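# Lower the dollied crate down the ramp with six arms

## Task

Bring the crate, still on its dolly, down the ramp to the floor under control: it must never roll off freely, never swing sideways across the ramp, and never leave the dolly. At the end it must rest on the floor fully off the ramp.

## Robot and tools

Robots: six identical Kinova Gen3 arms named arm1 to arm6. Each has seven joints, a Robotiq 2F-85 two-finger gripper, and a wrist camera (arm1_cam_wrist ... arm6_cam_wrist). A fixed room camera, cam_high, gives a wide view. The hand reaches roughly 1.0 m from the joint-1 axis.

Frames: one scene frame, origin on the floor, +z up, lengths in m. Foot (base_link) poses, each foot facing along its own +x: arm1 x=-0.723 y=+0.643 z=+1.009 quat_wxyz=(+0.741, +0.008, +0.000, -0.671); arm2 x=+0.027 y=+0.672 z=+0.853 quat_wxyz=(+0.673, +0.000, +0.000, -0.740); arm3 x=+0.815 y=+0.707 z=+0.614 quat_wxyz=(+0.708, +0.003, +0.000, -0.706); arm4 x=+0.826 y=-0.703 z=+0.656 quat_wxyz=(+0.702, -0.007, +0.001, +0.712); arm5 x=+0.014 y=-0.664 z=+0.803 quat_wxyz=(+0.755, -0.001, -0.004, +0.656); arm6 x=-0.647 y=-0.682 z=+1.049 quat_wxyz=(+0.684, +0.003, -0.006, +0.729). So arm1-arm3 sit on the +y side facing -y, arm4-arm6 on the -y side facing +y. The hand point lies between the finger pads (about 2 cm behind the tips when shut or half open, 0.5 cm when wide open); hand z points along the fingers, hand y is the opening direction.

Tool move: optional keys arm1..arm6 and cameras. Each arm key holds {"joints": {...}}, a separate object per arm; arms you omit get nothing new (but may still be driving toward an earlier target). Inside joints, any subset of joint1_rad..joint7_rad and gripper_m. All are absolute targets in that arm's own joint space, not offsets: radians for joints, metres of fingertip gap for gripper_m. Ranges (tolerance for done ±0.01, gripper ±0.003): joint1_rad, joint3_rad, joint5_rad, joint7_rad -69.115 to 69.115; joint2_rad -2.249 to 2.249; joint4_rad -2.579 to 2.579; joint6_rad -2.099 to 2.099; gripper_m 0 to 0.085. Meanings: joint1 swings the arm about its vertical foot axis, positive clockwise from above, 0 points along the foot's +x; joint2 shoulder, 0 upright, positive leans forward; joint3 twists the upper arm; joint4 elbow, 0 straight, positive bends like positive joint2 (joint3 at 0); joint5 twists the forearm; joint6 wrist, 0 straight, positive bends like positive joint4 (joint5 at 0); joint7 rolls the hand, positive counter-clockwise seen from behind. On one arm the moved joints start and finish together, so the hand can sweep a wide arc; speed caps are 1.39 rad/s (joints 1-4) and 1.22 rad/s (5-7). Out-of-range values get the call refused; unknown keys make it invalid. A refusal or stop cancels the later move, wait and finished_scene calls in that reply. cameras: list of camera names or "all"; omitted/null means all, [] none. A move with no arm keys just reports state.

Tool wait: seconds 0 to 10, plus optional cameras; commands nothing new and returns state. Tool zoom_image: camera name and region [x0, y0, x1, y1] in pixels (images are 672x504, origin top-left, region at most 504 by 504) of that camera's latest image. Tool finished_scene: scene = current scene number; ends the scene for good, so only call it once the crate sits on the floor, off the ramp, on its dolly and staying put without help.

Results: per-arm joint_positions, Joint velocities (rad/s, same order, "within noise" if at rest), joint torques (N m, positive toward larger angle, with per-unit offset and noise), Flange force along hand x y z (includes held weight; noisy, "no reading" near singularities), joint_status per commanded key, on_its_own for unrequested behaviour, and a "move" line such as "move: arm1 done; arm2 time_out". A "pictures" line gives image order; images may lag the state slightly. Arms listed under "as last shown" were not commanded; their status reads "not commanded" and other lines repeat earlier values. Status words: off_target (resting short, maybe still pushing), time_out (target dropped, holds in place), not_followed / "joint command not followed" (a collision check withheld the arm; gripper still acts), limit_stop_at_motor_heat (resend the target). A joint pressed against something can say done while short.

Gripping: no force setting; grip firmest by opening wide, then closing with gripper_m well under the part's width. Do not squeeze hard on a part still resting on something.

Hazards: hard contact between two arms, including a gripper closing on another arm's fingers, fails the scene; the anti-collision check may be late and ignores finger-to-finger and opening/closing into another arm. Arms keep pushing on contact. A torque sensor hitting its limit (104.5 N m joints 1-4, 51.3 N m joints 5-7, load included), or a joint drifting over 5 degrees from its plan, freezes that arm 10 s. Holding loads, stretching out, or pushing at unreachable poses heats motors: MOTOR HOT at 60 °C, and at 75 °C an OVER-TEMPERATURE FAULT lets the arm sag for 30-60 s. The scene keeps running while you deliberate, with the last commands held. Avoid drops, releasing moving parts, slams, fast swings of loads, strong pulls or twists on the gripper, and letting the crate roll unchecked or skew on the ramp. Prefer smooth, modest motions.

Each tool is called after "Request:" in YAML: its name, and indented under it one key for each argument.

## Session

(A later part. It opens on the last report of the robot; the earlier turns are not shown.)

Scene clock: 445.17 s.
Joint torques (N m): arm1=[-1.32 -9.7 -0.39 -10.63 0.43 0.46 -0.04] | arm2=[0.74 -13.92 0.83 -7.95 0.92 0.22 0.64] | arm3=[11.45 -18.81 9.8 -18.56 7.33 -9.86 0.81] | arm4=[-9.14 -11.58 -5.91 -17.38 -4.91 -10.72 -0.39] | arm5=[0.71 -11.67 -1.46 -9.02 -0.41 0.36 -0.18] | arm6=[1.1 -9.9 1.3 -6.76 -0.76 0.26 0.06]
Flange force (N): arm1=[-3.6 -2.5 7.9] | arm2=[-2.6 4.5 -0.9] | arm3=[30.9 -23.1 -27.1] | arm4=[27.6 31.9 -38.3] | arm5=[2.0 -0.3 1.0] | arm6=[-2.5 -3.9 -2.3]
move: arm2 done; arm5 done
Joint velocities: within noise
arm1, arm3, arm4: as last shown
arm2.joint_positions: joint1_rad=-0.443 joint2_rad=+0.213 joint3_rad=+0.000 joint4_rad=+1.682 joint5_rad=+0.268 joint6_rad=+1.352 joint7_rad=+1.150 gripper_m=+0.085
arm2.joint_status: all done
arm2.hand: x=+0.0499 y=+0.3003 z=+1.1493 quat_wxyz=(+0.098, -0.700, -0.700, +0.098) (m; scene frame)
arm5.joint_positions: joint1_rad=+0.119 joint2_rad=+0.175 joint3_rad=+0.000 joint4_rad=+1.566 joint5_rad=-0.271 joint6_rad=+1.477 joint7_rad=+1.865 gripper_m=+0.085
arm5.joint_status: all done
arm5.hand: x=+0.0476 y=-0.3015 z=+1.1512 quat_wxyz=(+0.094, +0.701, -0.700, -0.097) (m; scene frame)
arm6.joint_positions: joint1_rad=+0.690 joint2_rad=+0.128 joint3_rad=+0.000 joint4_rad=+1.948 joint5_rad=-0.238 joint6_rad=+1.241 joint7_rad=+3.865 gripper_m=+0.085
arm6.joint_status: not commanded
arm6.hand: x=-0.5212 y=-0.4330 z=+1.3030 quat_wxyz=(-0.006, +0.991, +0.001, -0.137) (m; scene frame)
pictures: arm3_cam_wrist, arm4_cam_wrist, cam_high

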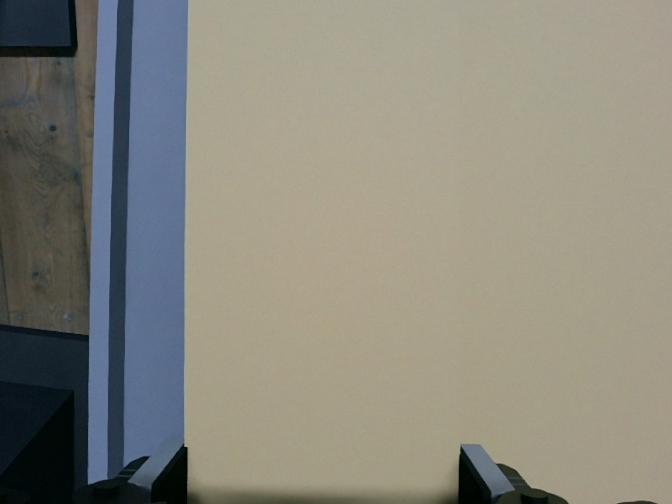

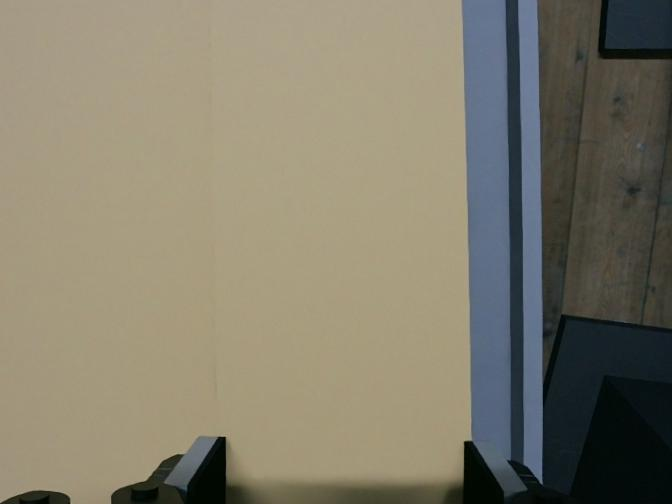

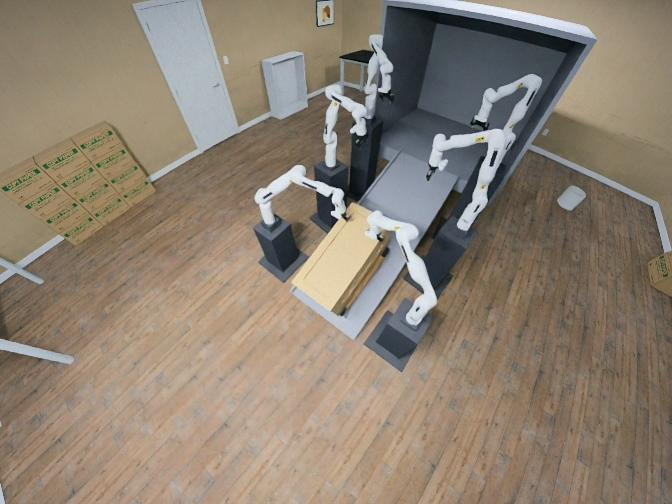

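Request:
move:
  arm3: {"joints":{"joint1_rad":0.3213,"joint2_rad":0.8297,"joint4_rad":1.2724,"joint5_rad":0.3225,"joint6_rad":0.9749,"joint7_rad":0.1447}}
  arm4: {"joints":{"joint1_rad":-0.3993,"joint2_rad":0.8733,"joint4_rad":1.27,"joint5_rad":-0.3262,"joint6_rad":0.9101,"joint7_rad":2.9185}}
  cameras: ["arm3_cam_wrist","arm4_cam_wrist"]

Scene clock: 455.60 s.
Joint torques (N m): arm1=[-1.27 -9.71 -0.45 -10.57 0.46 0.43 -0.04] | arm2=[0.76 -13.83 0.9 -7.91 0.93 0.22 0.65] | arm3=[16.52 -29.14 16.03 -13.47 9.38 -0.75 1.38] | arm4=[-12.98 -25.63 -11.18 -12.86 -6.74 -1 -0.35] | arm5=[0.7 -11.6 -1.45 -9.24 -0.4 0.46 -0.11] | arm6=[1.12 -9.89 1.31 -6.76 -0.75 0.28 0.03]
Flange force (N): arm1=[-3.6 -2.3 7.6] | arm2=[-2.4 4.6 -1.0] | arm3=[32.6 2.5 -0.8] | arm4=[25.6 3.6 -4.0] | arm5=[2.7 0.0 2.0] | arm6=[-2.5 -3.9 -2.2]
move: arm3 done; arm4 done
Joint velocities: within noise
arm1.joint_positions: joint1_rad=-0.687 joint2_rad=+0.064 joint3_rad=+0.000 joint4_rad=+1.881 joint5_rad=+0.199 joint6_rad=+1.401 joint7_rad=-0.841 gripper_m=+0.085
arm1.joint_status: not commanded
arm1.hand: x=-0.6037 y=+0.3969 z=+1.2988 quat_wxyz=(+0.006, -0.991, -0.001, +0.134) (m; scene frame)
arm2, arm5, arm6: as last shown
arm3.joint_positions: joint1_rad=+0.321 joint2_rad=+0.830 joint3_rad=+0.000 joint4_rad=+1.272 joint5_rad=+0.323 joint6_rad=+0.975 joint7_rad=+0.145 gripper_m=+0.062
arm3.joint_status: all done
arm3.hand: x=+0.5232 y=+0.1619 z=+0.7218 quat_wxyz=(+0.002, -0.991, +0.000, +0.137) (m; scene frame)
arm4.joint_positions: joint1_rad=-0.399 joint2_rad=+0.873 joint3_rad=+0.000 joint4_rad=+1.270 joint5_rad=-0.326 joint6_rad=+0.910 joint7_rad=+2.918 gripper_m=+0.059
arm4.joint_status: all done
arm4.hand: x=+0.5264 y=-0.1547 z=+0.7331 quat_wxyz=(+0.005, +0.991, -0.001, -0.136) (m; scene frame)
pictures: arm3_cam_wrist, arm4_cam_wrist

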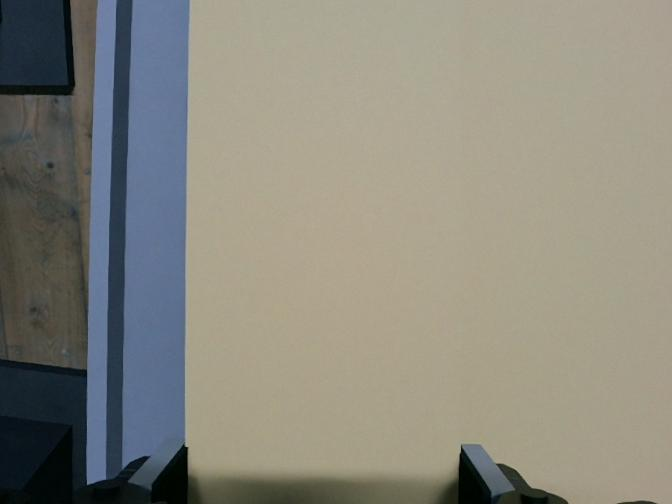

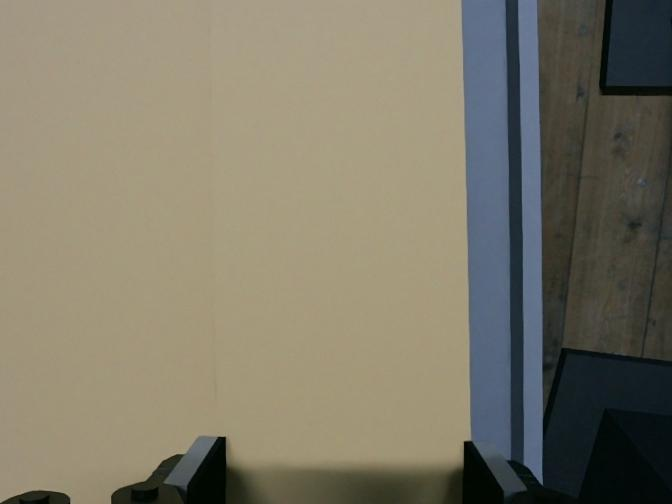

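Excellent balance. Continue.

Request:
move:
  arm3: {"joints":{"joint1_rad":0.2416,"joint2_rad":0.8161,"joint4_rad":1.354,"joint5_rad":0.34,"joint6_rad":0.9322,"joint7_rad":0.0402}}
  arm4: {"joints":{"joint1_rad":-0.3228,"joint2_rad":0.8608,"joint4_rad":1.3518,"joint5_rad":-0.3487,"joint6_rad":0.8653,"joint7_rad":3.0237}}
  cameras: []

Request:
move:
  arm3: {"joints":{"joint1_rad":0.1585,"joint2_rad":0.8132,"joint4_rad":1.415,"joint5_rad":0.3542,"joint6_rad":0.9003,"joint7_rad":-0.0638}}
  arm4: {"joints":{"joint1_rad":-0.2423,"joint2_rad":0.8586,"joint4_rad":1.413,"joint5_rad":-0.368,"joint6_rad":0.8319,"joint7_rad":3.1291}}
  cameras: ["arm3_cam_wrist","arm4_cam_wrist","cam_high"]

Scene clock: 457.43 s.
Joint torques (N m): arm1=[-1.24 -9.71 -0.43 -10.68 0.44 0.42 -0.07] | arm2=[0.75 -13.86 0.89 -7.95 0.96 0.19 0.63] | arm3=[18.43 -29.25 18.26 -9.38 9.62 2.96 1.27] | arm4=[-13.02 -26.11 -11.98 -8.91 -6.5 2.33 -0.21] | arm5=[0.59 -11.63 -1.43 -9.07 -0.42 0.42 -0.15] | arm6=[1.12 -9.87 1.29 -6.79 -0.77 0.27 0.06]
Flange force (N): arm1=[-3.7 -2.6 7.9] | arm2=[-2.4 4.5 -1.0] | arm3=[33.8 10.7 3.8] | arm4=[22.8 -5.0 2.0] | arm5=[2.3 -0.4 1.4] | arm6=[-2.5 -3.8 -2.2]
move: arm3 done; arm4 done
Joint velocities: within noise
arm1, arm2, arm5, arm6: as last shown
arm3.joint_positions: joint1_rad=+0.242 joint2_rad=+0.816 joint3_rad=+0.000 joint4_rad=+1.354 joint5_rad=+0.340 joint6_rad=+0.932 joint7_rad=+0.040 gripper_m=+0.062
arm3.joint_status: all done
arm3.hand: x=+0.5709 y=+0.1621 z=+0.7082 quat_wxyz=(+0.002, -0.991, +0.000, +0.137) (m; scene frame)
arm4.joint_positions: joint1_rad=-0.323 joint2_rad=+0.861 joint3_rad=+0.000 joint4_rad=+1.352 joint5_rad=-0.349 joint6_rad=+0.865 joint7_rad=+3.024 gripper_m=+0.059
arm4.joint_status: all done
arm4.hand: x=+0.5743 y=-0.1551 z=+0.7196 quat_wxyz=(+0.005, +0.991, -0.001, -0.135) (m; scene frame)
pictures: none
No camera images: "cameras" was empty.

Scene clock: 458.33 s.
Joint torques (N m): arm1=[-1.27 -9.68 -0.45 -10.67 0.45 0.46 -0.03] | arm2=[0.76 -13.92 0.94 -7.93 0.98 0.19 0.62] | arm3=[19.14 -27.97 19.06 -4.28 9 6.52 1.12] | arm4=[-13.33 -26.34 -12.71 -5.13 -6.07 5.33 -0.27] | arm5=[0.54 -11.64 -1.39 -9.18 -0.36 0.41 -0.09] | arm6=[1.07 -9.87 1.31 -6.79 -0.76 0.27 0.04]
Flange force (N): arm1=[-3.7 -2.6 8.0] | arm2=[-2.6 4.6 -1.1] | arm3=[33.7 18.6 6.5] | arm4=[22.7 -12.1 7.1] | arm5=[2.5 -0.2 1.6] | arm6=[-2.5 -3.8 -2.2]
move: arm3 done; arm4 done
Joint velocities: within noise
arm1, arm2, arm5, arm6: as last shown
arm3.joint_positions: joint1_rad=+0.159 joint2_rad=+0.813 joint3_rad=+0.000 joint4_rad=+1.415 joint5_rad=+0.354 joint6_rad=+0.900 joint7_rad=-0.064 gripper_m=+0.062
arm3.joint_status: all done
arm3.hand: x=+0.6187 y=+0.1623 z=+0.6945 quat_wxyz=(+0.002, -0.991, +0.000, +0.137) (m; scene frame)
arm4.joint_positions: joint1_rad=-0.242 joint2_rad=+0.859 joint3_rad=+0.000 joint4_rad=+1.413 joint5_rad=-0.368 joint6_rad=+0.832 joint7_rad=+3.129 gripper_m=+0.059
arm4.joint_status: all done
arm4.hand: x=+0.6223 y=-0.1554 z=+0.7061 quat_wxyz=(+0.005, +0.991, -0.001, -0.135) (m; scene frame)
pictures: arm3_cam_wrist, arm4_cam_wrist, cam_high

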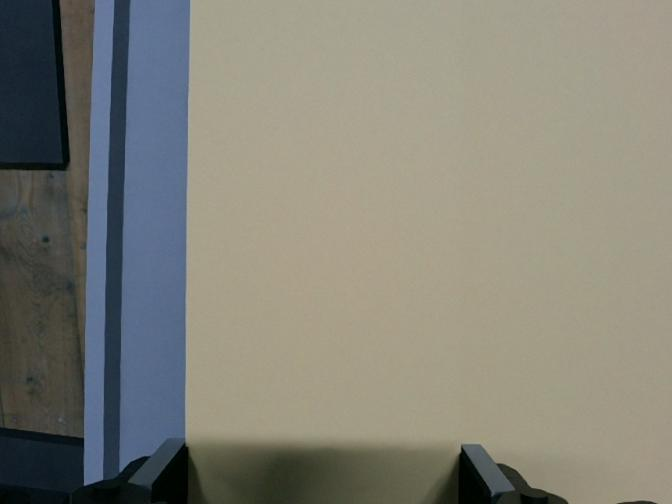

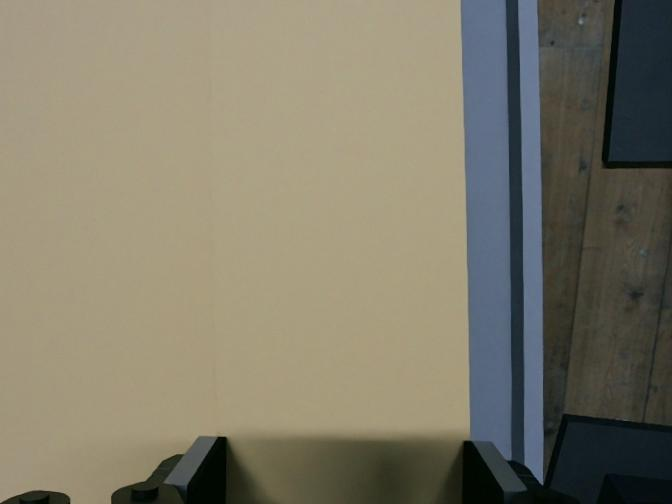

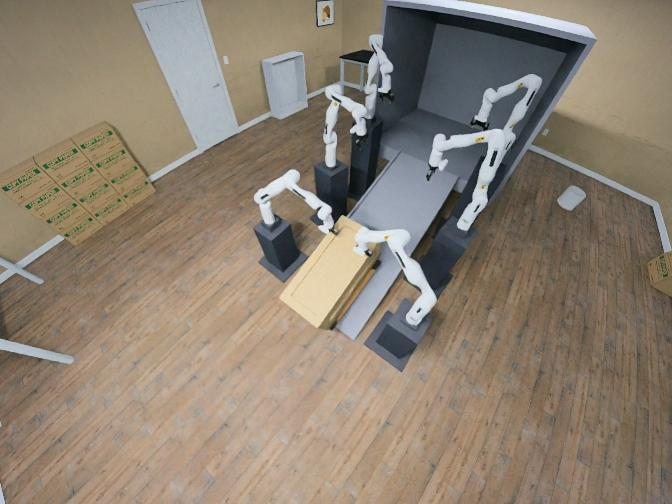

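Request:
move:
  arm3: {"joints":{"joint1_rad":0.0719,"joint2_rad":0.8229,"joint4_rad":1.452,"joint5_rad":0.365,"joint6_rad":0.8807,"joint7_rad":-0.1672}}
  arm4: {"joints":{"joint1_rad":-0.1578,"joint2_rad":0.8689,"joint4_rad":1.4502,"joint5_rad":-0.3842,"joint6_rad":0.8119,"joint7_rad":3.2348}}
  cameras: ["arm3_cam_wrist","arm4_cam_wrist","cam_high"]

Request:
zoom_image:
  camera: "cam_high"
  region: [240, 180, 480, 360]

Scene clock: 460.97 s.
Joint torques (N m): arm1=[-1.28 -9.74 -0.48 -10.6 0.43 0.45 -0.05] | arm2=[0.7 -13.9 0.93 -7.98 0.99 0.21 0.6] | arm3=[9.81 -12.12 8.07 -0.53 2.9 2 -0.08] | arm4=[-6.62 -16.07 -5.49 -6.7 -3.29 -0.08 -0.37] | arm5=[0.63 -11.63 -1.39 -9.25 -0.4 0.4 -0.17] | arm6=[1.11 -9.86 1.29 -6.8 -0.76 0.25 0.05]
Flange force (N): arm1=[-3.6 -2.3 7.8] | arm2=[-2.5 4.4 -0.9] | arm3=[11.1 7.3 -21.1] | arm4=[10.6 6.8 -14.3] | arm5=[2.7 -0.3 1.8] | arm6=[-2.6 -3.8 -2.2]
move: arm3 done; arm4 done
Joint velocities: within noise
arm1, arm2, arm5, arm6: as last shown
arm3.joint_positions: joint1_rad=+0.072 joint2_rad=+0.823 joint3_rad=+0.000 joint4_rad=+1.452 joint5_rad=+0.365 joint6_rad=+0.881 joint7_rad=-0.167 gripper_m=+0.062
arm3.joint_status: all done
arm3.hand: x=+0.6665 y=+0.1614 z=+0.6803 quat_wxyz=(+0.002, -0.991, +0.000, +0.137) (m; scene frame)
arm4.joint_positions: joint1_rad=-0.158 joint2_rad=+0.869 joint3_rad=+0.000 joint4_rad=+1.450 joint5_rad=-0.384 joint6_rad=+0.812 joint7_rad=+3.235 gripper_m=+0.059
arm4.joint_status: all done
arm4.hand: x=+0.6699 y=-0.1549 z=+0.6920 quat_wxyz=(+0.005, +0.991, -0.001, -0.135) (m; scene frame)
pictures: arm3_cam_wrist, arm4_cam_wrist, cam_high

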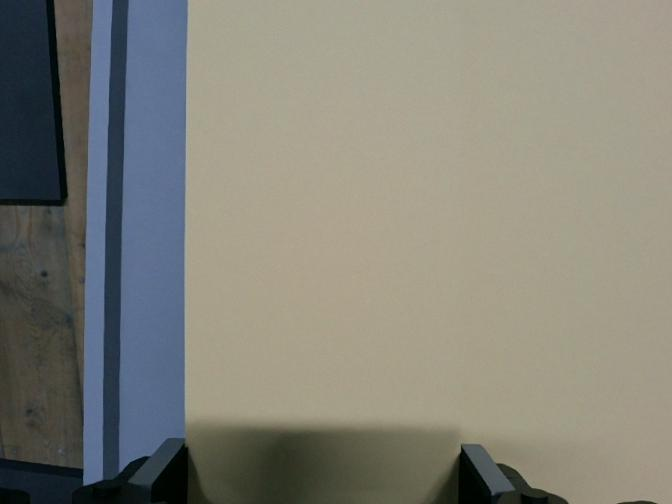

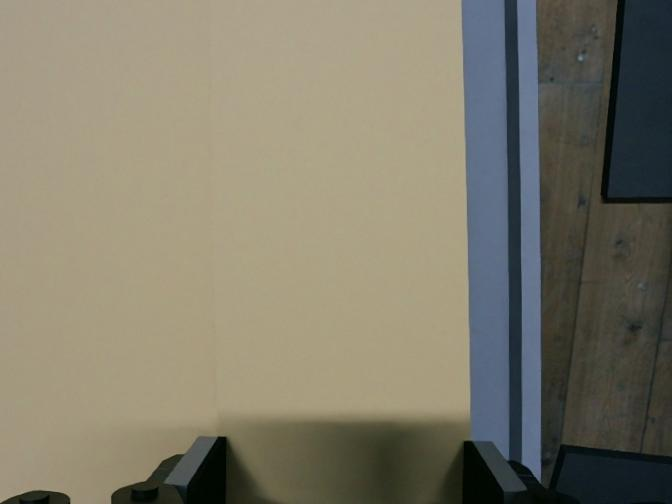

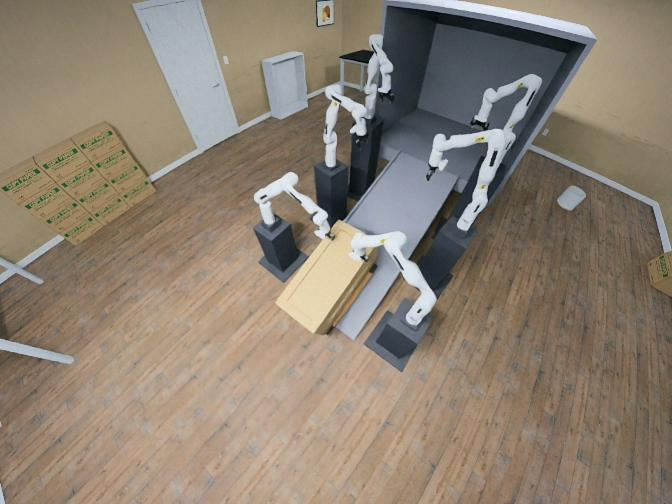

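Scaled by 2.100 from the camera's 672x504 image, which has a finer 960x720 frame.

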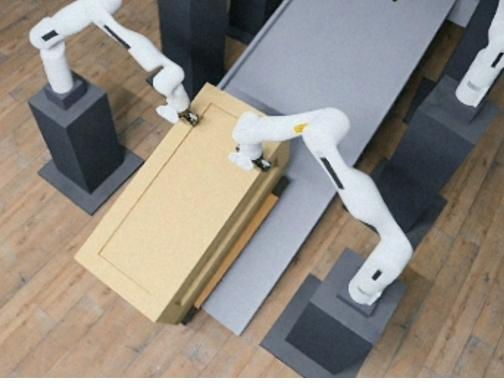

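Request:
move:
  arm3: {"joints":{"joint1_rad":0.0409,"joint2_rad":0.8205,"joint4_rad":1.4654,"joint5_rad":0.3361,"joint6_rad":0.8751,"joint7_rad":-0.1833}}
  arm4: {"joints":{"joint1_rad":-0.1239,"joint2_rad":0.869,"joint4_rad":1.4617,"joint5_rad":-0.3513,"joint6_rad":0.8067,"joint7_rad":3.2491}}
  cameras: ["arm3_cam_wrist","arm4_cam_wrist","cam_high"]

Scene clock: 474.13 s.
Joint torques (N m): arm1=[-1.27 -9.64 -0.44 -10.63 0.41 0.48 -0.07] | arm2=[0.79 -13.87 0.91 -8 0.97 0.19 0.62] | arm3=[18.35 -30.64 18.09 2.6 5.41 12.23 -0.93] | arm4=[-7.98 -27.64 -8.01 1.43 -3.39 9.56 -0.61] | arm5=[0.56 -11.68 -1.52 -9.13 -0.41 0.42 -0.16] | arm6=[1.07 -9.92 1.29 -6.76 -0.75 0.24 0.03]
Flange force (N): arm1=[-3.8 -2.5 7.9] | arm2=[-2.3 4.6 -0.9] | arm3=[31.2 33.0 21.8] | arm4=[15.3 -23.9 20.6] | arm5=[2.3 -0.6 1.5] | arm6=[-2.3 -3.9 -2.3]
move: arm3 done; arm4 done
Joint velocities: arm1=[within noise] | arm2=[within noise] | arm3=[0.005 0 0.009 0 0.008 -0.002 0] | arm4=[-0.006 0 -0.01 0 0 0 0] | arm5=[within noise] | arm6=[within noise]
arm1, arm2, arm5, arm6: as last shown
arm3.joint_positions: joint1_rad=+0.040 joint2_rad=+0.821 joint3_rad=-0.001 joint4_rad=+1.465 joint5_rad=+0.336 joint6_rad=+0.875 joint7_rad=-0.183 gripper_m=+0.062
arm3.joint_status: all done
arm3.hand: x=+0.6913 y=+0.1629 z=+0.6764 quat_wxyz=(+0.002, -0.992, +0.001, +0.125) (m; scene frame)
arm4.joint_positions: joint1_rad=-0.123 joint2_rad=+0.869 joint3_rad=+0.000 joint4_rad=+1.462 joint5_rad=-0.351 joint6_rad=+0.807 joint7_rad=+3.249 gripper_m=+0.059
arm4.joint_status: all done
arm4.hand: x=+0.6974 y=-0.1551 z=+0.6872 quat_wxyz=(+0.005, +0.992, +0.000, -0.122) (m; scene frame)
pictures: arm3_cam_wrist, arm4_cam_wrist, cam_high

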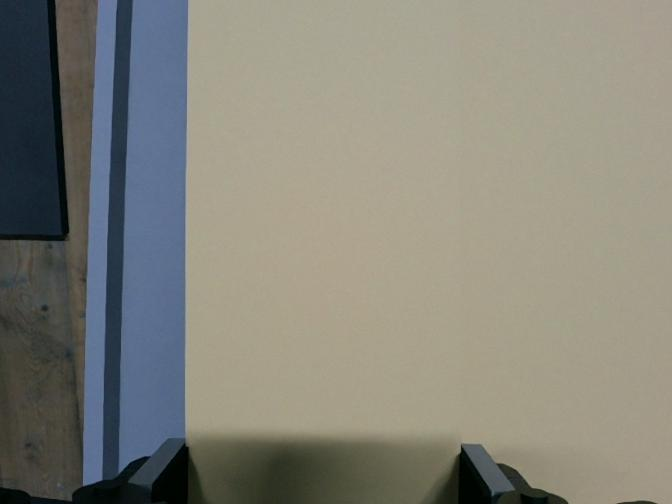

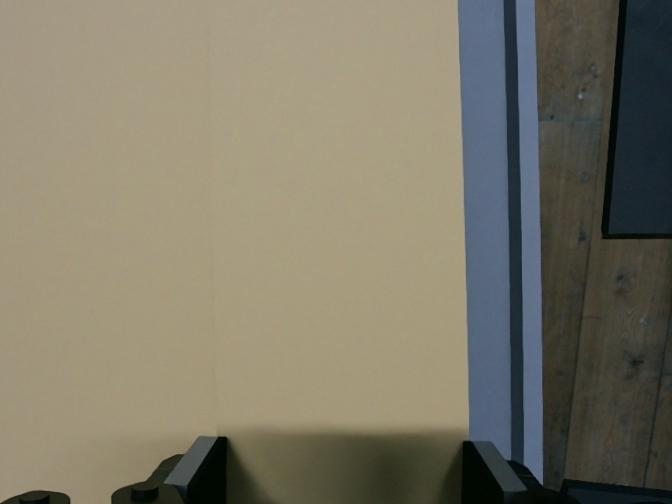

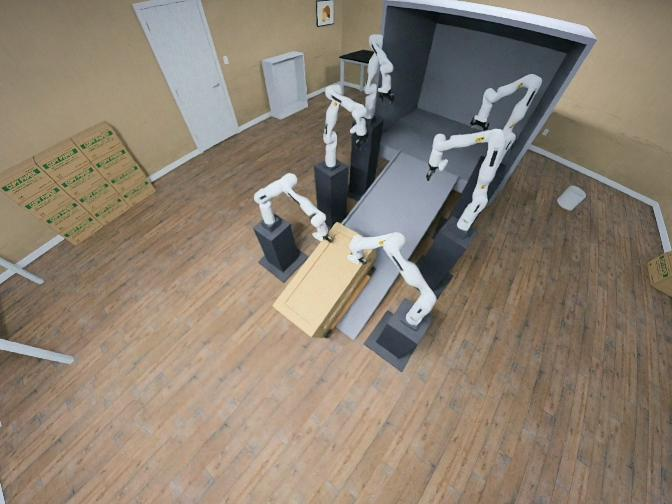

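Request:
move:
  arm3: {"joints":{"joint1_rad":-0.0007,"joint2_rad":0.8335,"joint4_rad":1.4667,"joint5_rad":0.3055,"joint6_rad":0.8664,"joint7_rad":-0.208}}
  arm4: {"joints":{"joint1_rad":-0.0835,"joint2_rad":0.8817,"joint4_rad":1.4647,"joint5_rad":-0.3218,"joint6_rad":0.7988,"joint7_rad":3.2719}}
  cameras: ["arm3_cam_wrist","arm4_cam_wrist","cam_high"]

Scene clock: 477.27 s.
Joint torques (N m): arm1=[-1.26 -9.7 -0.43 -10.59 0.42 0.43 -0.06] | arm2=[0.77 -13.9 0.93 -7.93 0.98 0.14 0.6] | arm3=[14.07 -0.46 10.59 -7.68 2.93 -6.89 -2.46] | arm4=[-10.13 -3.24 -8.24 -7.8 -4.8 -4.89 -0.91] | arm5=[0.64 -11.7 -1.5 -9.19 -0.43 0.47 -0.17] | arm6=[1.07 -9.88 1.3 -6.77 -0.75 0.28 0.04]
Flange force (N): arm1=[-3.6 -2.4 7.7] | arm2=[-2.6 4.6 -1.2] | arm3=[13.3 -22.9 -56.1] | arm4=[13.8 22.1 -46.1] | arm5=[2.5 -0.4 1.9] | arm6=[-2.4 -3.8 -2.2]
move: arm3 done; arm4 done
Joint velocities: within noise
arm1, arm2, arm5, arm6: as last shown
arm3.joint_positions: joint1_rad=-0.001 joint2_rad=+0.833 joint3_rad=+0.000 joint4_rad=+1.467 joint5_rad=+0.306 joint6_rad=+0.866 joint7_rad=-0.208 gripper_m=+0.062
arm3.joint_status: all done
arm3.hand: x=+0.7206 y=+0.1607 z=+0.6674 quat_wxyz=(+0.002, -0.994, +0.001, +0.113) (m; scene frame)
arm4.joint_positions: joint1_rad=-0.084 joint2_rad=+0.882 joint3_rad=+0.000 joint4_rad=+1.465 joint5_rad=-0.322 joint6_rad=+0.799 joint7_rad=+3.272 gripper_m=+0.059
arm4.joint_status: all done
arm4.hand: x=+0.7259 y=-0.1537 z=+0.6782 quat_wxyz=(+0.005, +0.994, +0.000, -0.111) (m; scene frame)
pictures: arm3_cam_wrist, arm4_cam_wrist, cam_high

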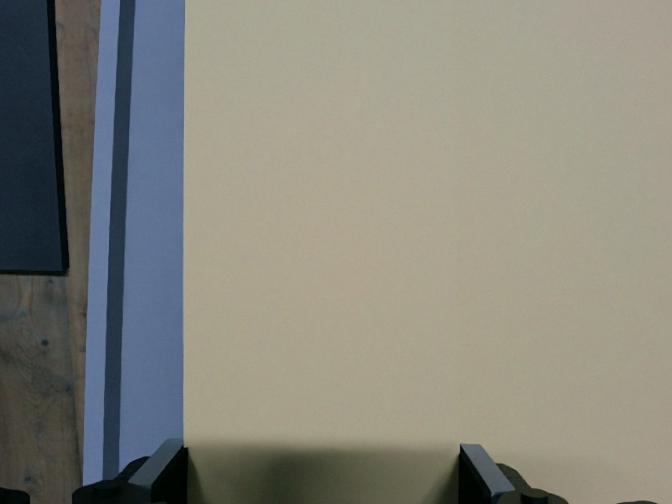

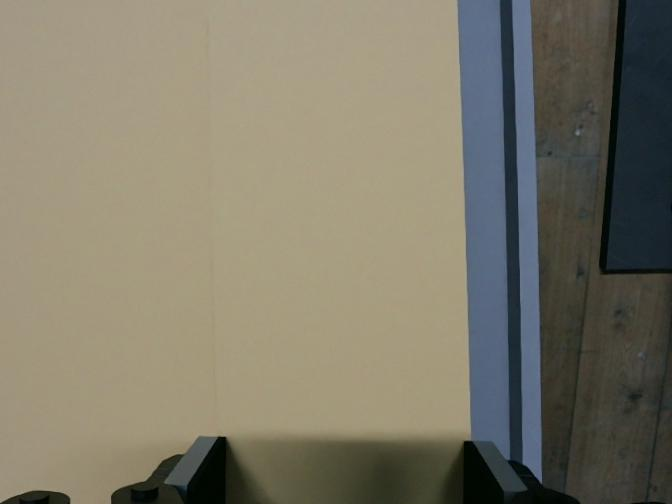

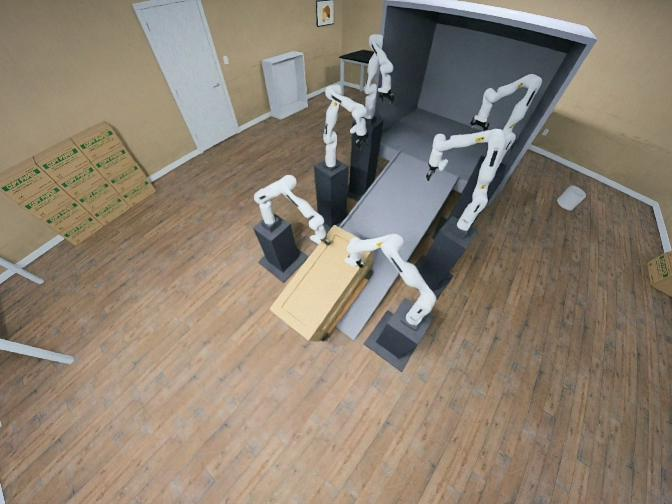

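Request:
move:
  arm3: {"joints":{"joint1_rad":-0.0453,"joint2_rad":0.834,"joint4_rad":1.4733,"joint5_rad":0.2797,"joint6_rad":0.86,"joint7_rad":-0.2362}}
  arm4: {"joints":{"joint1_rad":-0.0401,"joint2_rad":0.8819,"joint4_rad":1.4727,"joint5_rad":-0.2964,"joint6_rad":0.7931,"joint7_rad":3.2984}}
  cameras: ["cam_high"]

Scene clock: 480.97 s.
Joint torques (N m): arm1=[-1.3 -9.68 -0.45 -10.63 0.42 0.44 -0.06] | arm2=[0.77 -13.91 0.85 -7.93 0.96 0.2 0.64] | arm3=[8.94 -39.94 9.25 -12.42 2.48 2.73 -2.17] | arm4=[-10.97 -36.32 -10.86 -8.84 -5.81 4.98 -0.46] | arm5=[0.65 -11.63 -1.5 -9.17 -0.41 0.42 -0.21] | arm6=[1.07 -9.9 1.28 -6.78 -0.75 0.27 0.05]
Flange force (N): arm1=[-3.8 -2.4 7.8] | arm2=[-2.6 4.6 -1.0] | arm3=[19.1 4.3 31.4] | arm4=[26.2 -5.9 28.0] | arm5=[2.6 -0.5 1.6] | arm6=[-2.4 -3.9 -2.2]
move: arm3 done; arm4 done
Joint velocities: arm1=[within noise] | arm2=[within noise] | arm3=[0.008 -0.001 0.014 -0.001 0.013 0.001 0] | arm4=[-0.009 -0.001 -0.013 0 -0.001 0 -0.001] | arm5=[within noise] | arm6=[within noise]
arm1, arm2, arm5, arm6: as last shown
arm3.joint_positions: joint1_rad=-0.046 joint2_rad=+0.834 joint3_rad=+0.000 joint4_rad=+1.473 joint5_rad=+0.279 joint6_rad=+0.860 joint7_rad=-0.236 gripper_m=+0.062
arm3.joint_status: all done
arm3.hand: x=+0.7519 y=+0.1602 z=+0.6641 quat_wxyz=(+0.000, -0.995, +0.001, +0.103) (m; scene frame)
arm4.joint_positions: joint1_rad=-0.040 joint2_rad=+0.882 joint3_rad=+0.000 joint4_rad=+1.473 joint5_rad=-0.296 joint6_rad=+0.793 joint7_rad=+3.298 gripper_m=+0.059
arm4.joint_status: all done
arm4.hand: x=+0.7566 y=-0.1533 z=+0.6751 quat_wxyz=(+0.003, +0.995, +0.000, -0.101) (m; scene frame)
pictures: cam_high

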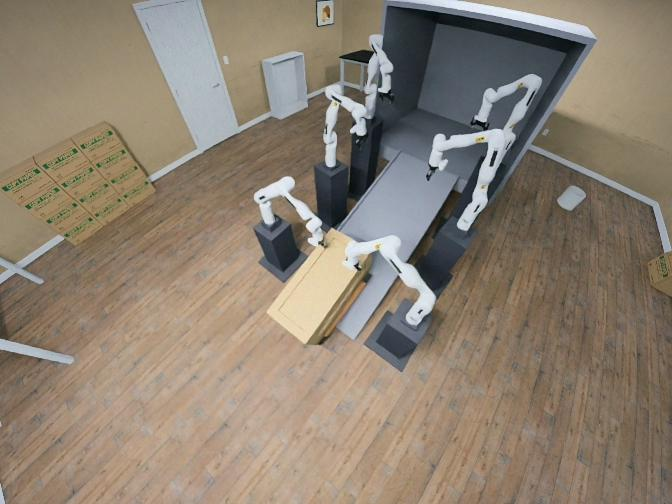

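Request:
move:
  arm3: {"joints":{"joint1_rad":-0.1052,"joint2_rad":0.8545,"joint4_rad":1.4724,"joint5_rad":0.2424,"joint6_rad":0.8492,"joint7_rad":-0.2727}}
  arm4: {"joints":{"joint1_rad":0.0188,"joint2_rad":0.9016,"joint4_rad":1.4731,"joint5_rad":-0.259,"joint6_rad":0.7846,"joint7_rad":3.3322}}
  cameras: ["arm3_cam_wrist","arm4_cam_wrist","cam_high"]

Scene clock: 484.53 s.
Joint torques (N m): arm1=[-1.28 -9.7 -0.44 -10.66 0.45 0.44 -0.06] | arm2=[0.74 -13.9 0.87 -7.97 0.93 0.21 0.58] | arm3=[8.89 -12.23 6.34 -3.58 0.07 -0.73 -2.94] | arm4=[-13.76 -15.05 -13.41 1.01 -5.71 5.57 -0.65] | arm5=[0.68 -11.65 -1.43 -9.3 -0.39 0.44 -0.09] | arm6=[1.12 -9.9 1.3 -6.82 -0.75 0.26 0.04]
Flange force (N): arm1=[-3.7 -2.5 7.9] | arm2=[-2.5 4.4 -0.9] | arm3=[7.6 -2.1 -22.8] | arm4=[24.4 -7.5 -9.6] | arm5=[2.8 -0.1 2.1] | arm6=[-2.5 -3.8 -2.1]
move: arm3 done; arm4 done
Joint velocities: within noise
arm1: as last shown
arm2.joint_positions: joint1_rad=-0.443 joint2_rad=+0.213 joint3_rad=+0.000 joint4_rad=+1.682 joint5_rad=+0.268 joint6_rad=+1.352 joint7_rad=+1.150 gripper_m=+0.085
arm2.joint_status: not commanded
arm2.hand: x=+0.0499 y=+0.3003 z=+1.1493 quat_wxyz=(+0.098, -0.700, -0.700, +0.098) (m; scene frame)
arm3.joint_positions: joint1_rad=-0.105 joint2_rad=+0.854 joint3_rad=+0.000 joint4_rad=+1.472 joint5_rad=+0.242 joint6_rad=+0.849 joint7_rad=-0.273 gripper_m=+0.062
arm3.joint_status: all done
arm3.hand: x=+0.7929 y=+0.1609 z=+0.6518 quat_wxyz=(+0.002, -0.996, +0.000, +0.089) (m; scene frame)
arm4.joint_positions: joint1_rad=+0.019 joint2_rad=+0.902 joint3_rad=+0.000 joint4_rad=+1.473 joint5_rad=-0.259 joint6_rad=+0.785 joint7_rad=+3.332 gripper_m=+0.059
arm4.joint_status: all done
arm4.hand: x=+0.7971 y=-0.1548 z=+0.6630 quat_wxyz=(+0.005, +0.996, -0.001, -0.087) (m; scene frame)
arm5.joint_positions: joint1_rad=+0.119 joint2_rad=+0.175 joint3_rad=+0.000 joint4_rad=+1.566 joint5_rad=-0.271 joint6_rad=+1.477 joint7_rad=+1.865 gripper_m=+0.085
arm5.joint_status: not commanded
arm5.hand: x=+0.0476 y=-0.3015 z=+1.1512 quat_wxyz=(+0.094, +0.701, -0.700, -0.097) (m; scene frame)
arm6.joint_positions: joint1_rad=+0.690 joint2_rad=+0.128 joint3_rad=+0.000 joint4_rad=+1.948 joint5_rad=-0.238 joint6_rad=+1.241 joint7_rad=+3.865 gripper_m=+0.085
arm6.joint_status: not commanded
arm6.hand: x=-0.5212 y=-0.4330 z=+1.3030 quat_wxyz=(-0.006, +0.991, +0.001, -0.137) (m; scene frame)
pictures: arm3_cam_wrist, arm4_cam_wrist, cam_high

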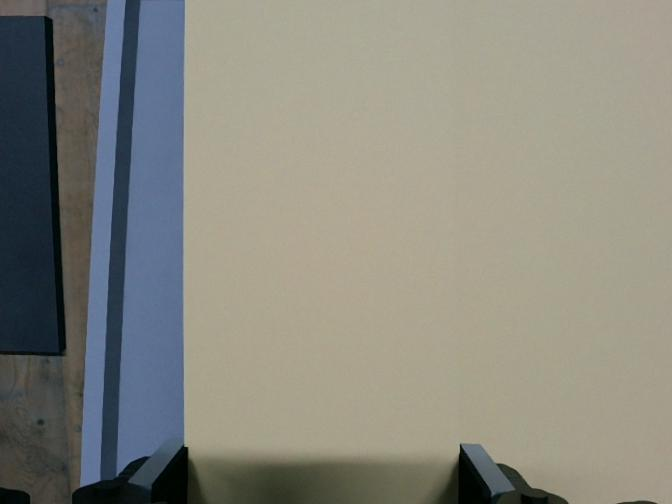

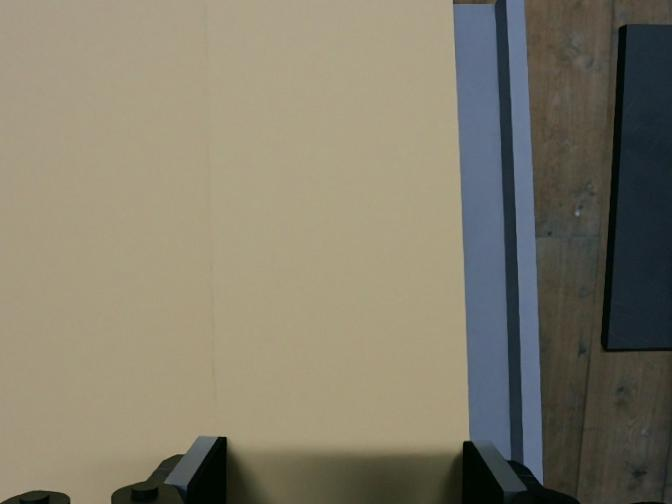

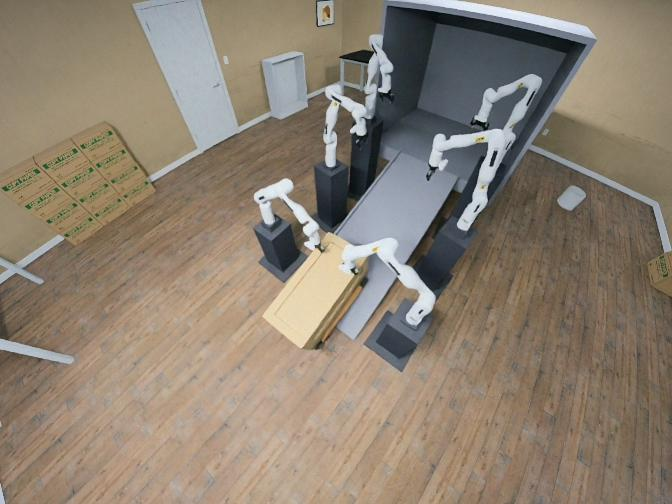

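Request:
move:
  arm3: {"joints":{"joint1_rad":-0.1683,"joint2_rad":0.8691,"joint4_rad":1.4617,"joint5_rad":0.2122,"joint6_rad":0.8467,"joint7_rad":-0.3154}}
  arm4: {"joints":{"joint1_rad":0.0814,"joint2_rad":0.9163,"joint4_rad":1.4636,"joint5_rad":-0.2284,"joint6_rad":0.7834,"joint7_rad":3.3731}}
  cameras: ["cam_high"]

Scene clock: 487.33 s.
Joint torques (N m): arm1=[-1.27 -9.7 -0.41 -10.64 0.4 0.43 -0.04] | arm2=[0.76 -13.91 0.9 -7.89 0.96 0.25 0.64] | arm3=[7.44 -47.82 9.06 -13.31 3.34 5.2 -0.98] | arm4=[-9.75 10.47 -7.42 9.94 -1.97 3.53 -0.02] | arm5=[0.66 -11.65 -1.51 -9.21 -0.34 0.38 -0.18] | arm6=[1.09 -9.88 1.3 -6.77 -0.77 0.29 0.05]
Flange force (N): arm1=[-3.6 -2.5 7.8] | arm2=[-2.7 4.6 -1.0] | arm3=[20.0 3.7 50.9] | arm4=[9.2 -4.5 -55.6] | arm5=[2.6 -0.4 1.6] | arm6=[-2.5 -3.9 -2.2]
move: arm3 done; arm4 done
Joint velocities: within noise
arm1.joint_positions: joint1_rad=-0.687 joint2_rad=+0.064 joint3_rad=+0.000 joint4_rad=+1.881 joint5_rad=+0.199 joint6_rad=+1.401 joint7_rad=-0.841 gripper_m=+0.085
arm1.joint_status: not commanded
arm1.hand: x=-0.6037 y=+0.3969 z=+1.2988 quat_wxyz=(+0.006, -0.991, -0.001, +0.134) (m; scene frame)
arm2, arm5, arm6: as last shown
arm3.joint_positions: joint1_rad=-0.168 joint2_rad=+0.869 joint3_rad=+0.000 joint4_rad=+1.462 joint5_rad=+0.212 joint6_rad=+0.847 joint7_rad=-0.315 gripper_m=+0.062
arm3.joint_status: all done
arm3.hand: x=+0.8345 y=+0.1603 z=+0.6452 quat_wxyz=(+0.000, -0.997, +0.000, +0.078) (m; scene frame)
arm4.joint_positions: joint1_rad=+0.082 joint2_rad=+0.916 joint3_rad=+0.000 joint4_rad=+1.464 joint5_rad=-0.228 joint6_rad=+0.783 joint7_rad=+3.373 gripper_m=+0.040
arm4.joint_status: all done
arm4.on_its_own: gripper_m moved -0.019 to your old target +0.040
arm4.hand: x=+0.8382 y=-0.1543 z=+0.6562 quat_wxyz=(+0.004, +0.997, -0.001, -0.076) (m; scene frame)
pictures: cam_high

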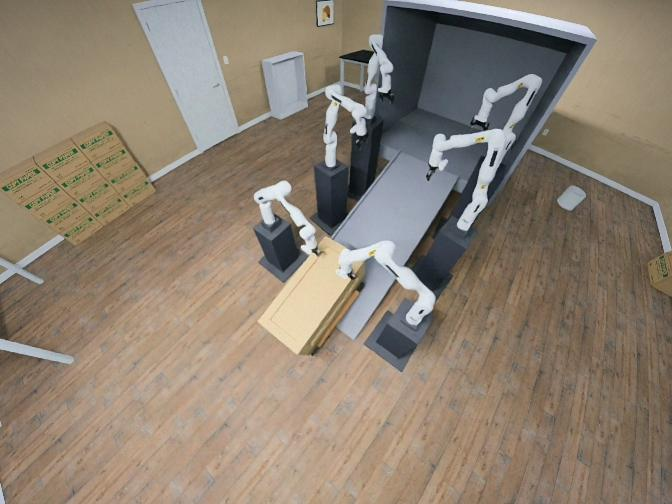

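Request:
move:
  arm4: {"joints":{"joint2_rad":0.8763}}
  arm3: {"joints":{"joint2_rad":0.8716}}
  cameras: ["arm3_cam_wrist","arm4_cam_wrist","cam_high"]

Scene clock: 494.50 s.
Joint torques (N m): arm1=[-1.22 -9.73 -0.39 -10.62 0.43 0.44 -0.06] | arm2=[0.78 -13.85 0.89 -7.97 0.93 0.22 0.64] | arm3=[14.55 -35.57 15.21 -9.79 5.42 4.38 -1.11] | arm4=[0.54 -20.92 1.24 -7.32 -0.47 -0.11 -0.06] | arm5=[0.61 -11.68 -1.41 -9.2 -0.36 0.43 -0.18] | arm6=[1.08 -9.87 1.3 -6.78 -0.77 0.28 0.05]
Flange force (N): arm1=[-3.5 -2.5 7.8] | arm2=[-2.3 4.6 -0.9] | arm3=[28.5 -2.0 25.0] | arm4=[-1.1 5.4 -1.1] | arm5=[2.5 -0.4 1.7] | arm6=[-2.5 -3.8 -2.2]
move: arm3 done; arm4 done
Joint velocities: within noise
arm1, arm2, arm5, arm6: as last shown
arm3.joint_positions: joint1_rad=-0.168 joint2_rad=+0.872 joint3_rad=+0.000 joint4_rad=+1.462 joint5_rad=+0.212 joint6_rad=+0.847 joint7_rad=-0.315 gripper_m=+0.062
arm3.joint_status: all done
arm3.hand: x=+0.8345 y=+0.1609 z=+0.6439 quat_wxyz=(+0.001, -0.997, +0.000, +0.078) (m; scene frame)
arm4.joint_positions: joint1_rad=+0.081 joint2_rad=+0.876 joint3_rad=+0.000 joint4_rad=+1.464 joint5_rad=-0.228 joint6_rad=+0.783 joint7_rad=+3.373 gripper_m=+0.040
arm4.joint_status: all done
arm4.hand: x=+0.8386 y=-0.1435 z=+0.6782 quat_wxyz=(-0.016, +0.997, +0.001, -0.075) (m; scene frame)
pictures: arm3_cam_wrist, arm4_cam_wrist, cam_high

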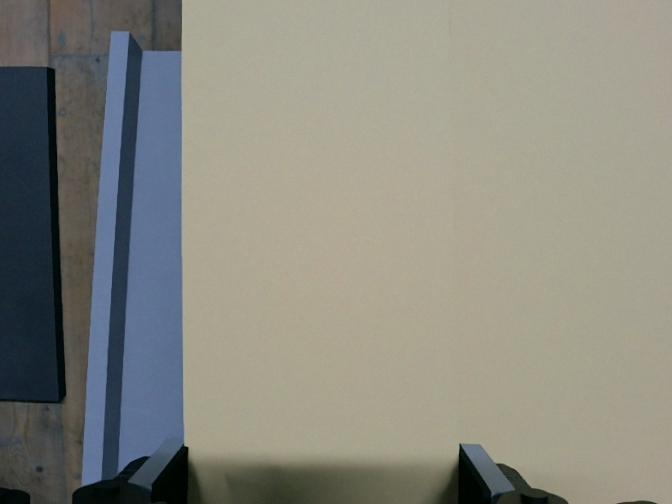

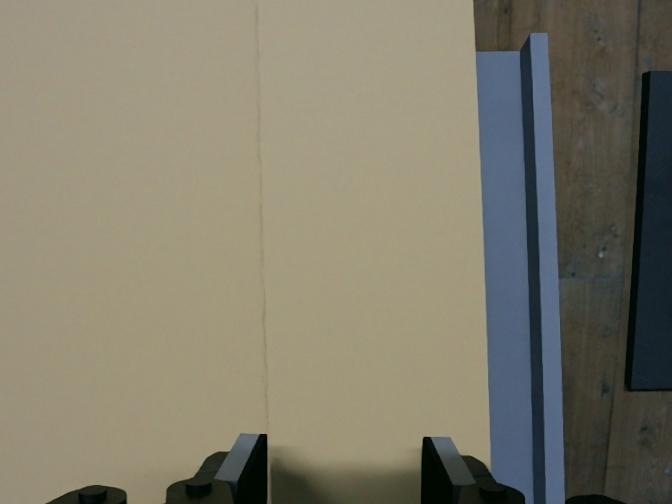

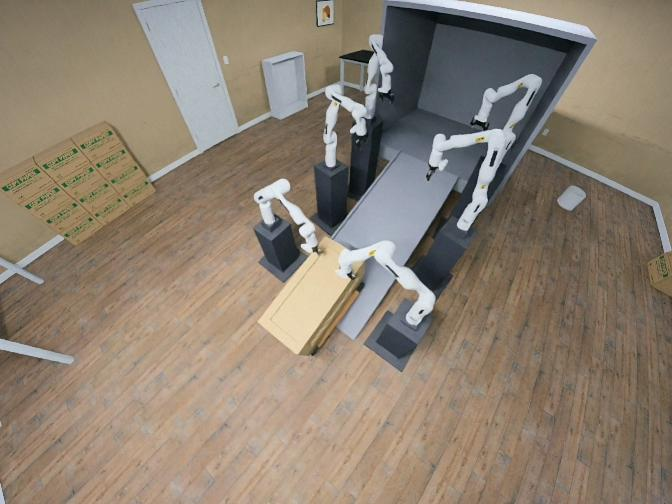

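Request:
move:
  arm4: {"joints":{"gripper_m":0.085}}
  cameras: []

Request:
move:
  arm4: {"joints":{"joint2_rad":0.899,"joint6_rad":0.7834}}
  cameras: ["arm4_cam_wrist"]

Scene clock: 497.40 s.
Joint torques (N m): arm1=[-1.32 -9.71 -0.43 -10.65 0.44 0.43 -0.07] | arm2=[0.71 -13.86 0.94 -7.85 0.94 0.16 0.64] | arm3=[14.71 -35.55 15.36 -9.69 5.47 4.41 -1.1] | arm4=[0.6 -20.95 1.24 -7.29 -0.5 -0.11 -0.07] | arm5=[0.59 -11.73 -1.45 -9.14 -0.38 0.44 -0.15] | arm6=[1.12 -9.88 1.32 -6.77 -0.74 0.27 0.05]
Flange force (N): arm1=[-3.8 -2.4 7.9] | arm2=[-2.7 4.5 -1.4] | arm3=[28.8 -1.8 24.9] | arm4=[-1.2 5.2 -1.0] | arm5=[2.2 -0.5 1.6] | arm6=[-2.5 -3.9 -2.2]
move: arm4 done
Joint velocities: within noise
arm1, arm2, arm3, arm5, arm6: as last shown
arm4.joint_positions: joint1_rad=+0.081 joint2_rad=+0.876 joint3_rad=+0.000 joint4_rad=+1.464 joint5_rad=-0.228 joint6_rad=+0.783 joint7_rad=+3.373 gripper_m=+0.085
arm4.joint_status: all done
arm4.hand: x=+0.8386 y=-0.1435 z=+0.6782 quat_wxyz=(-0.016, +0.997, +0.001, -0.075) (m; scene frame)
pictures: none
No camera images: "cameras" was empty.

Scene clock: 498.00 s.
Joint torques (N m): arm1=[-1.27 -9.68 -0.47 -10.61 0.47 0.46 -0.06] | arm2=[0.7 -13.87 0.84 -7.94 0.98 0.22 0.58] | arm3=[14.72 -35.55 15.32 -9.72 5.45 4.42 -1.1] | arm4=[0.54 -21.08 1.26 -7.07 -0.47 -0.04 -0.09] | arm5=[0.57 -11.6 -1.43 -9.16 -0.43 0.43 -0.15] | arm6=[1.1 -9.9 1.29 -6.78 -0.75 0.25 0.05]
Flange force (N): arm1=[-3.7 -2.4 7.8] | arm2=[-2.6 4.3 -0.9] | arm3=[28.8 -1.9 25.0] | arm4=[-1.0 5.1 -0.9] | arm5=[2.6 -0.4 1.6] | arm6=[-2.5 -3.9 -2.2]
move: arm4 done
Joint velocities: within noise
arm1, arm2, arm3, arm5, arm6: as last shown
arm4.joint_positions: joint1_rad=+0.081 joint2_rad=+0.899 joint3_rad=+0.000 joint4_rad=+1.464 joint5_rad=-0.228 joint6_rad=+0.783 joint7_rad=+3.373 gripper_m=+0.085
arm4.joint_status: all done
arm4.hand: x=+0.8383 y=-0.1495 z=+0.6656 quat_wxyz=(-0.005, +0.997, +0.000, -0.076) (m; scene frame)
pictures: arm4_cam_wrist

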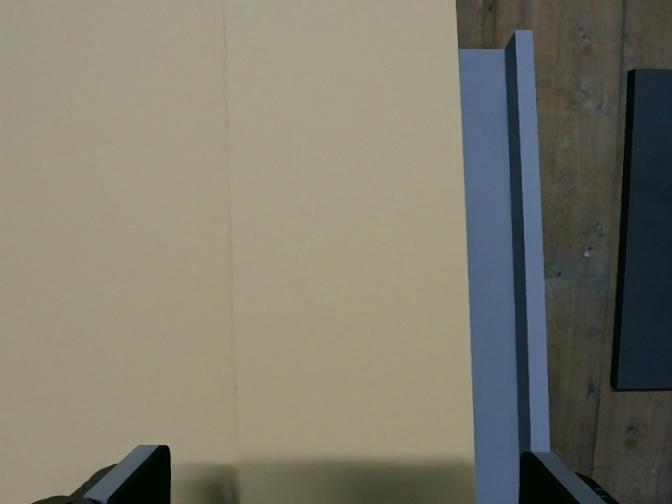

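Request:
move:
  arm4: {"joints":{"joint2_rad":0.918,"joint6_rad":0.780}}
  cameras: ["arm4_cam_wrist"]

Scene clock: 499.60 s.
Joint torques (N m): arm1=[-1.27 -9.68 -0.41 -10.65 0.44 0.44 -0.05] | arm2=[0.81 -13.9 0.92 -7.94 0.95 0.21 0.63] | arm3=[14.64 -35.48 15.36 -9.67 5.49 4.44 -1.11] | arm4=[0.56 -21.09 1.25 -6.88 -0.47 0.01 -0.07] | arm5=[0.61 -11.72 -1.56 -9.14 -0.37 0.44 -0.1] | arm6=[1.11 -9.88 1.32 -6.78 -0.78 0.27 0.03]
Flange force (N): arm1=[-3.7 -2.6 7.9] | arm2=[-2.5 4.7 -1.0] | arm3=[28.7 -1.8 24.9] | arm4=[-1.1 5.1 -1.0] | arm5=[2.2 -0.4 1.6] | arm6=[-2.5 -3.8 -2.2]
move: arm4 done
Joint velocities: within noise
arm1, arm2, arm3, arm5, arm6: as last shown
arm4.joint_positions: joint1_rad=+0.081 joint2_rad=+0.918 joint3_rad=+0.000 joint4_rad=+1.464 joint5_rad=-0.228 joint6_rad=+0.780 joint7_rad=+3.373 gripper_m=+0.085
arm4.joint_status: all done
arm4.hand: x=+0.8383 y=-0.1538 z=+0.6552 quat_wxyz=(+0.003, +0.997, -0.001, -0.076) (m; scene frame)
pictures: arm4_cam_wrist

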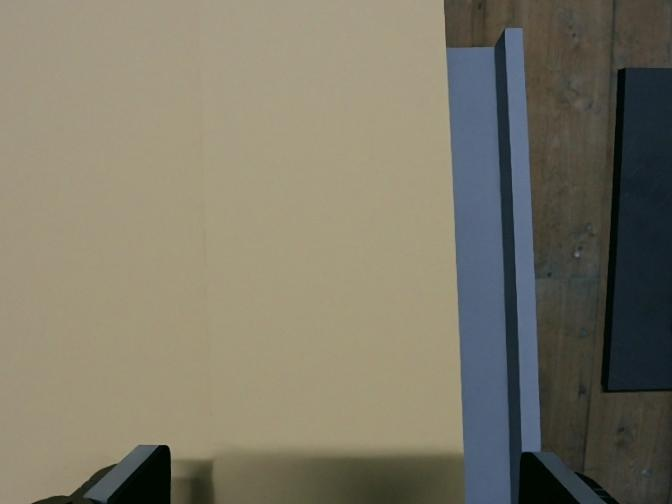

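Request:
move:
  arm4: {"joints":{"joint2_rad":0.935,"joint6_rad":0.757}}
  cameras: ["arm4_cam_wrist"]

Scene clock: 500.97 s.
Joint torques (N m): arm1=[-1.26 -9.69 -0.42 -10.62 0.43 0.48 -0.04] | arm2=[0.81 -13.94 0.84 -7.9 0.94 0.2 0.66] | arm3=[14.7 -35.54 15.35 -9.67 5.46 4.44 -1.11] | arm4=[0.57 -21.17 1.29 -6.82 -0.44 0.01 -0.06] | arm5=[0.68 -11.61 -1.47 -9.29 -0.4 0.37 -0.1] | arm6=[1.07 -9.86 1.31 -6.78 -0.77 0.26 0.05]
Flange force (N): arm1=[-3.6 -2.5 7.9] | arm2=[-2.7 4.7 -1.1] | arm3=[28.8 -1.8 25.0] | arm4=[-1.2 5.3 -1.1] | arm5=[2.8 -0.1 1.8] | arm6=[-2.5 -3.8 -2.3]
move: arm4 done
Joint velocities: within noise
arm1, arm2, arm3, arm5, arm6: as last shown
arm4.joint_positions: joint1_rad=+0.081 joint2_rad=+0.935 joint3_rad=+0.000 joint4_rad=+1.464 joint5_rad=-0.228 joint6_rad=+0.757 joint7_rad=+3.373 gripper_m=+0.085
arm4.joint_status: all done
arm4.hand: x=+0.8397 y=-0.1518 z=+0.6456 quat_wxyz=(+0.001, +0.997, -0.002, -0.074) (m; scene frame)
pictures: arm4_cam_wrist

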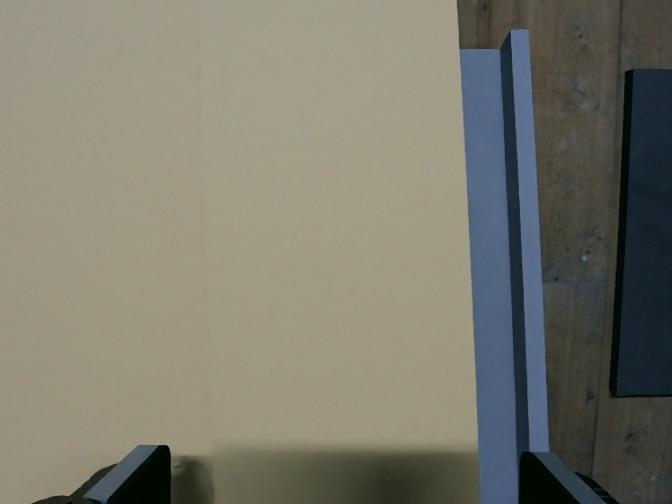

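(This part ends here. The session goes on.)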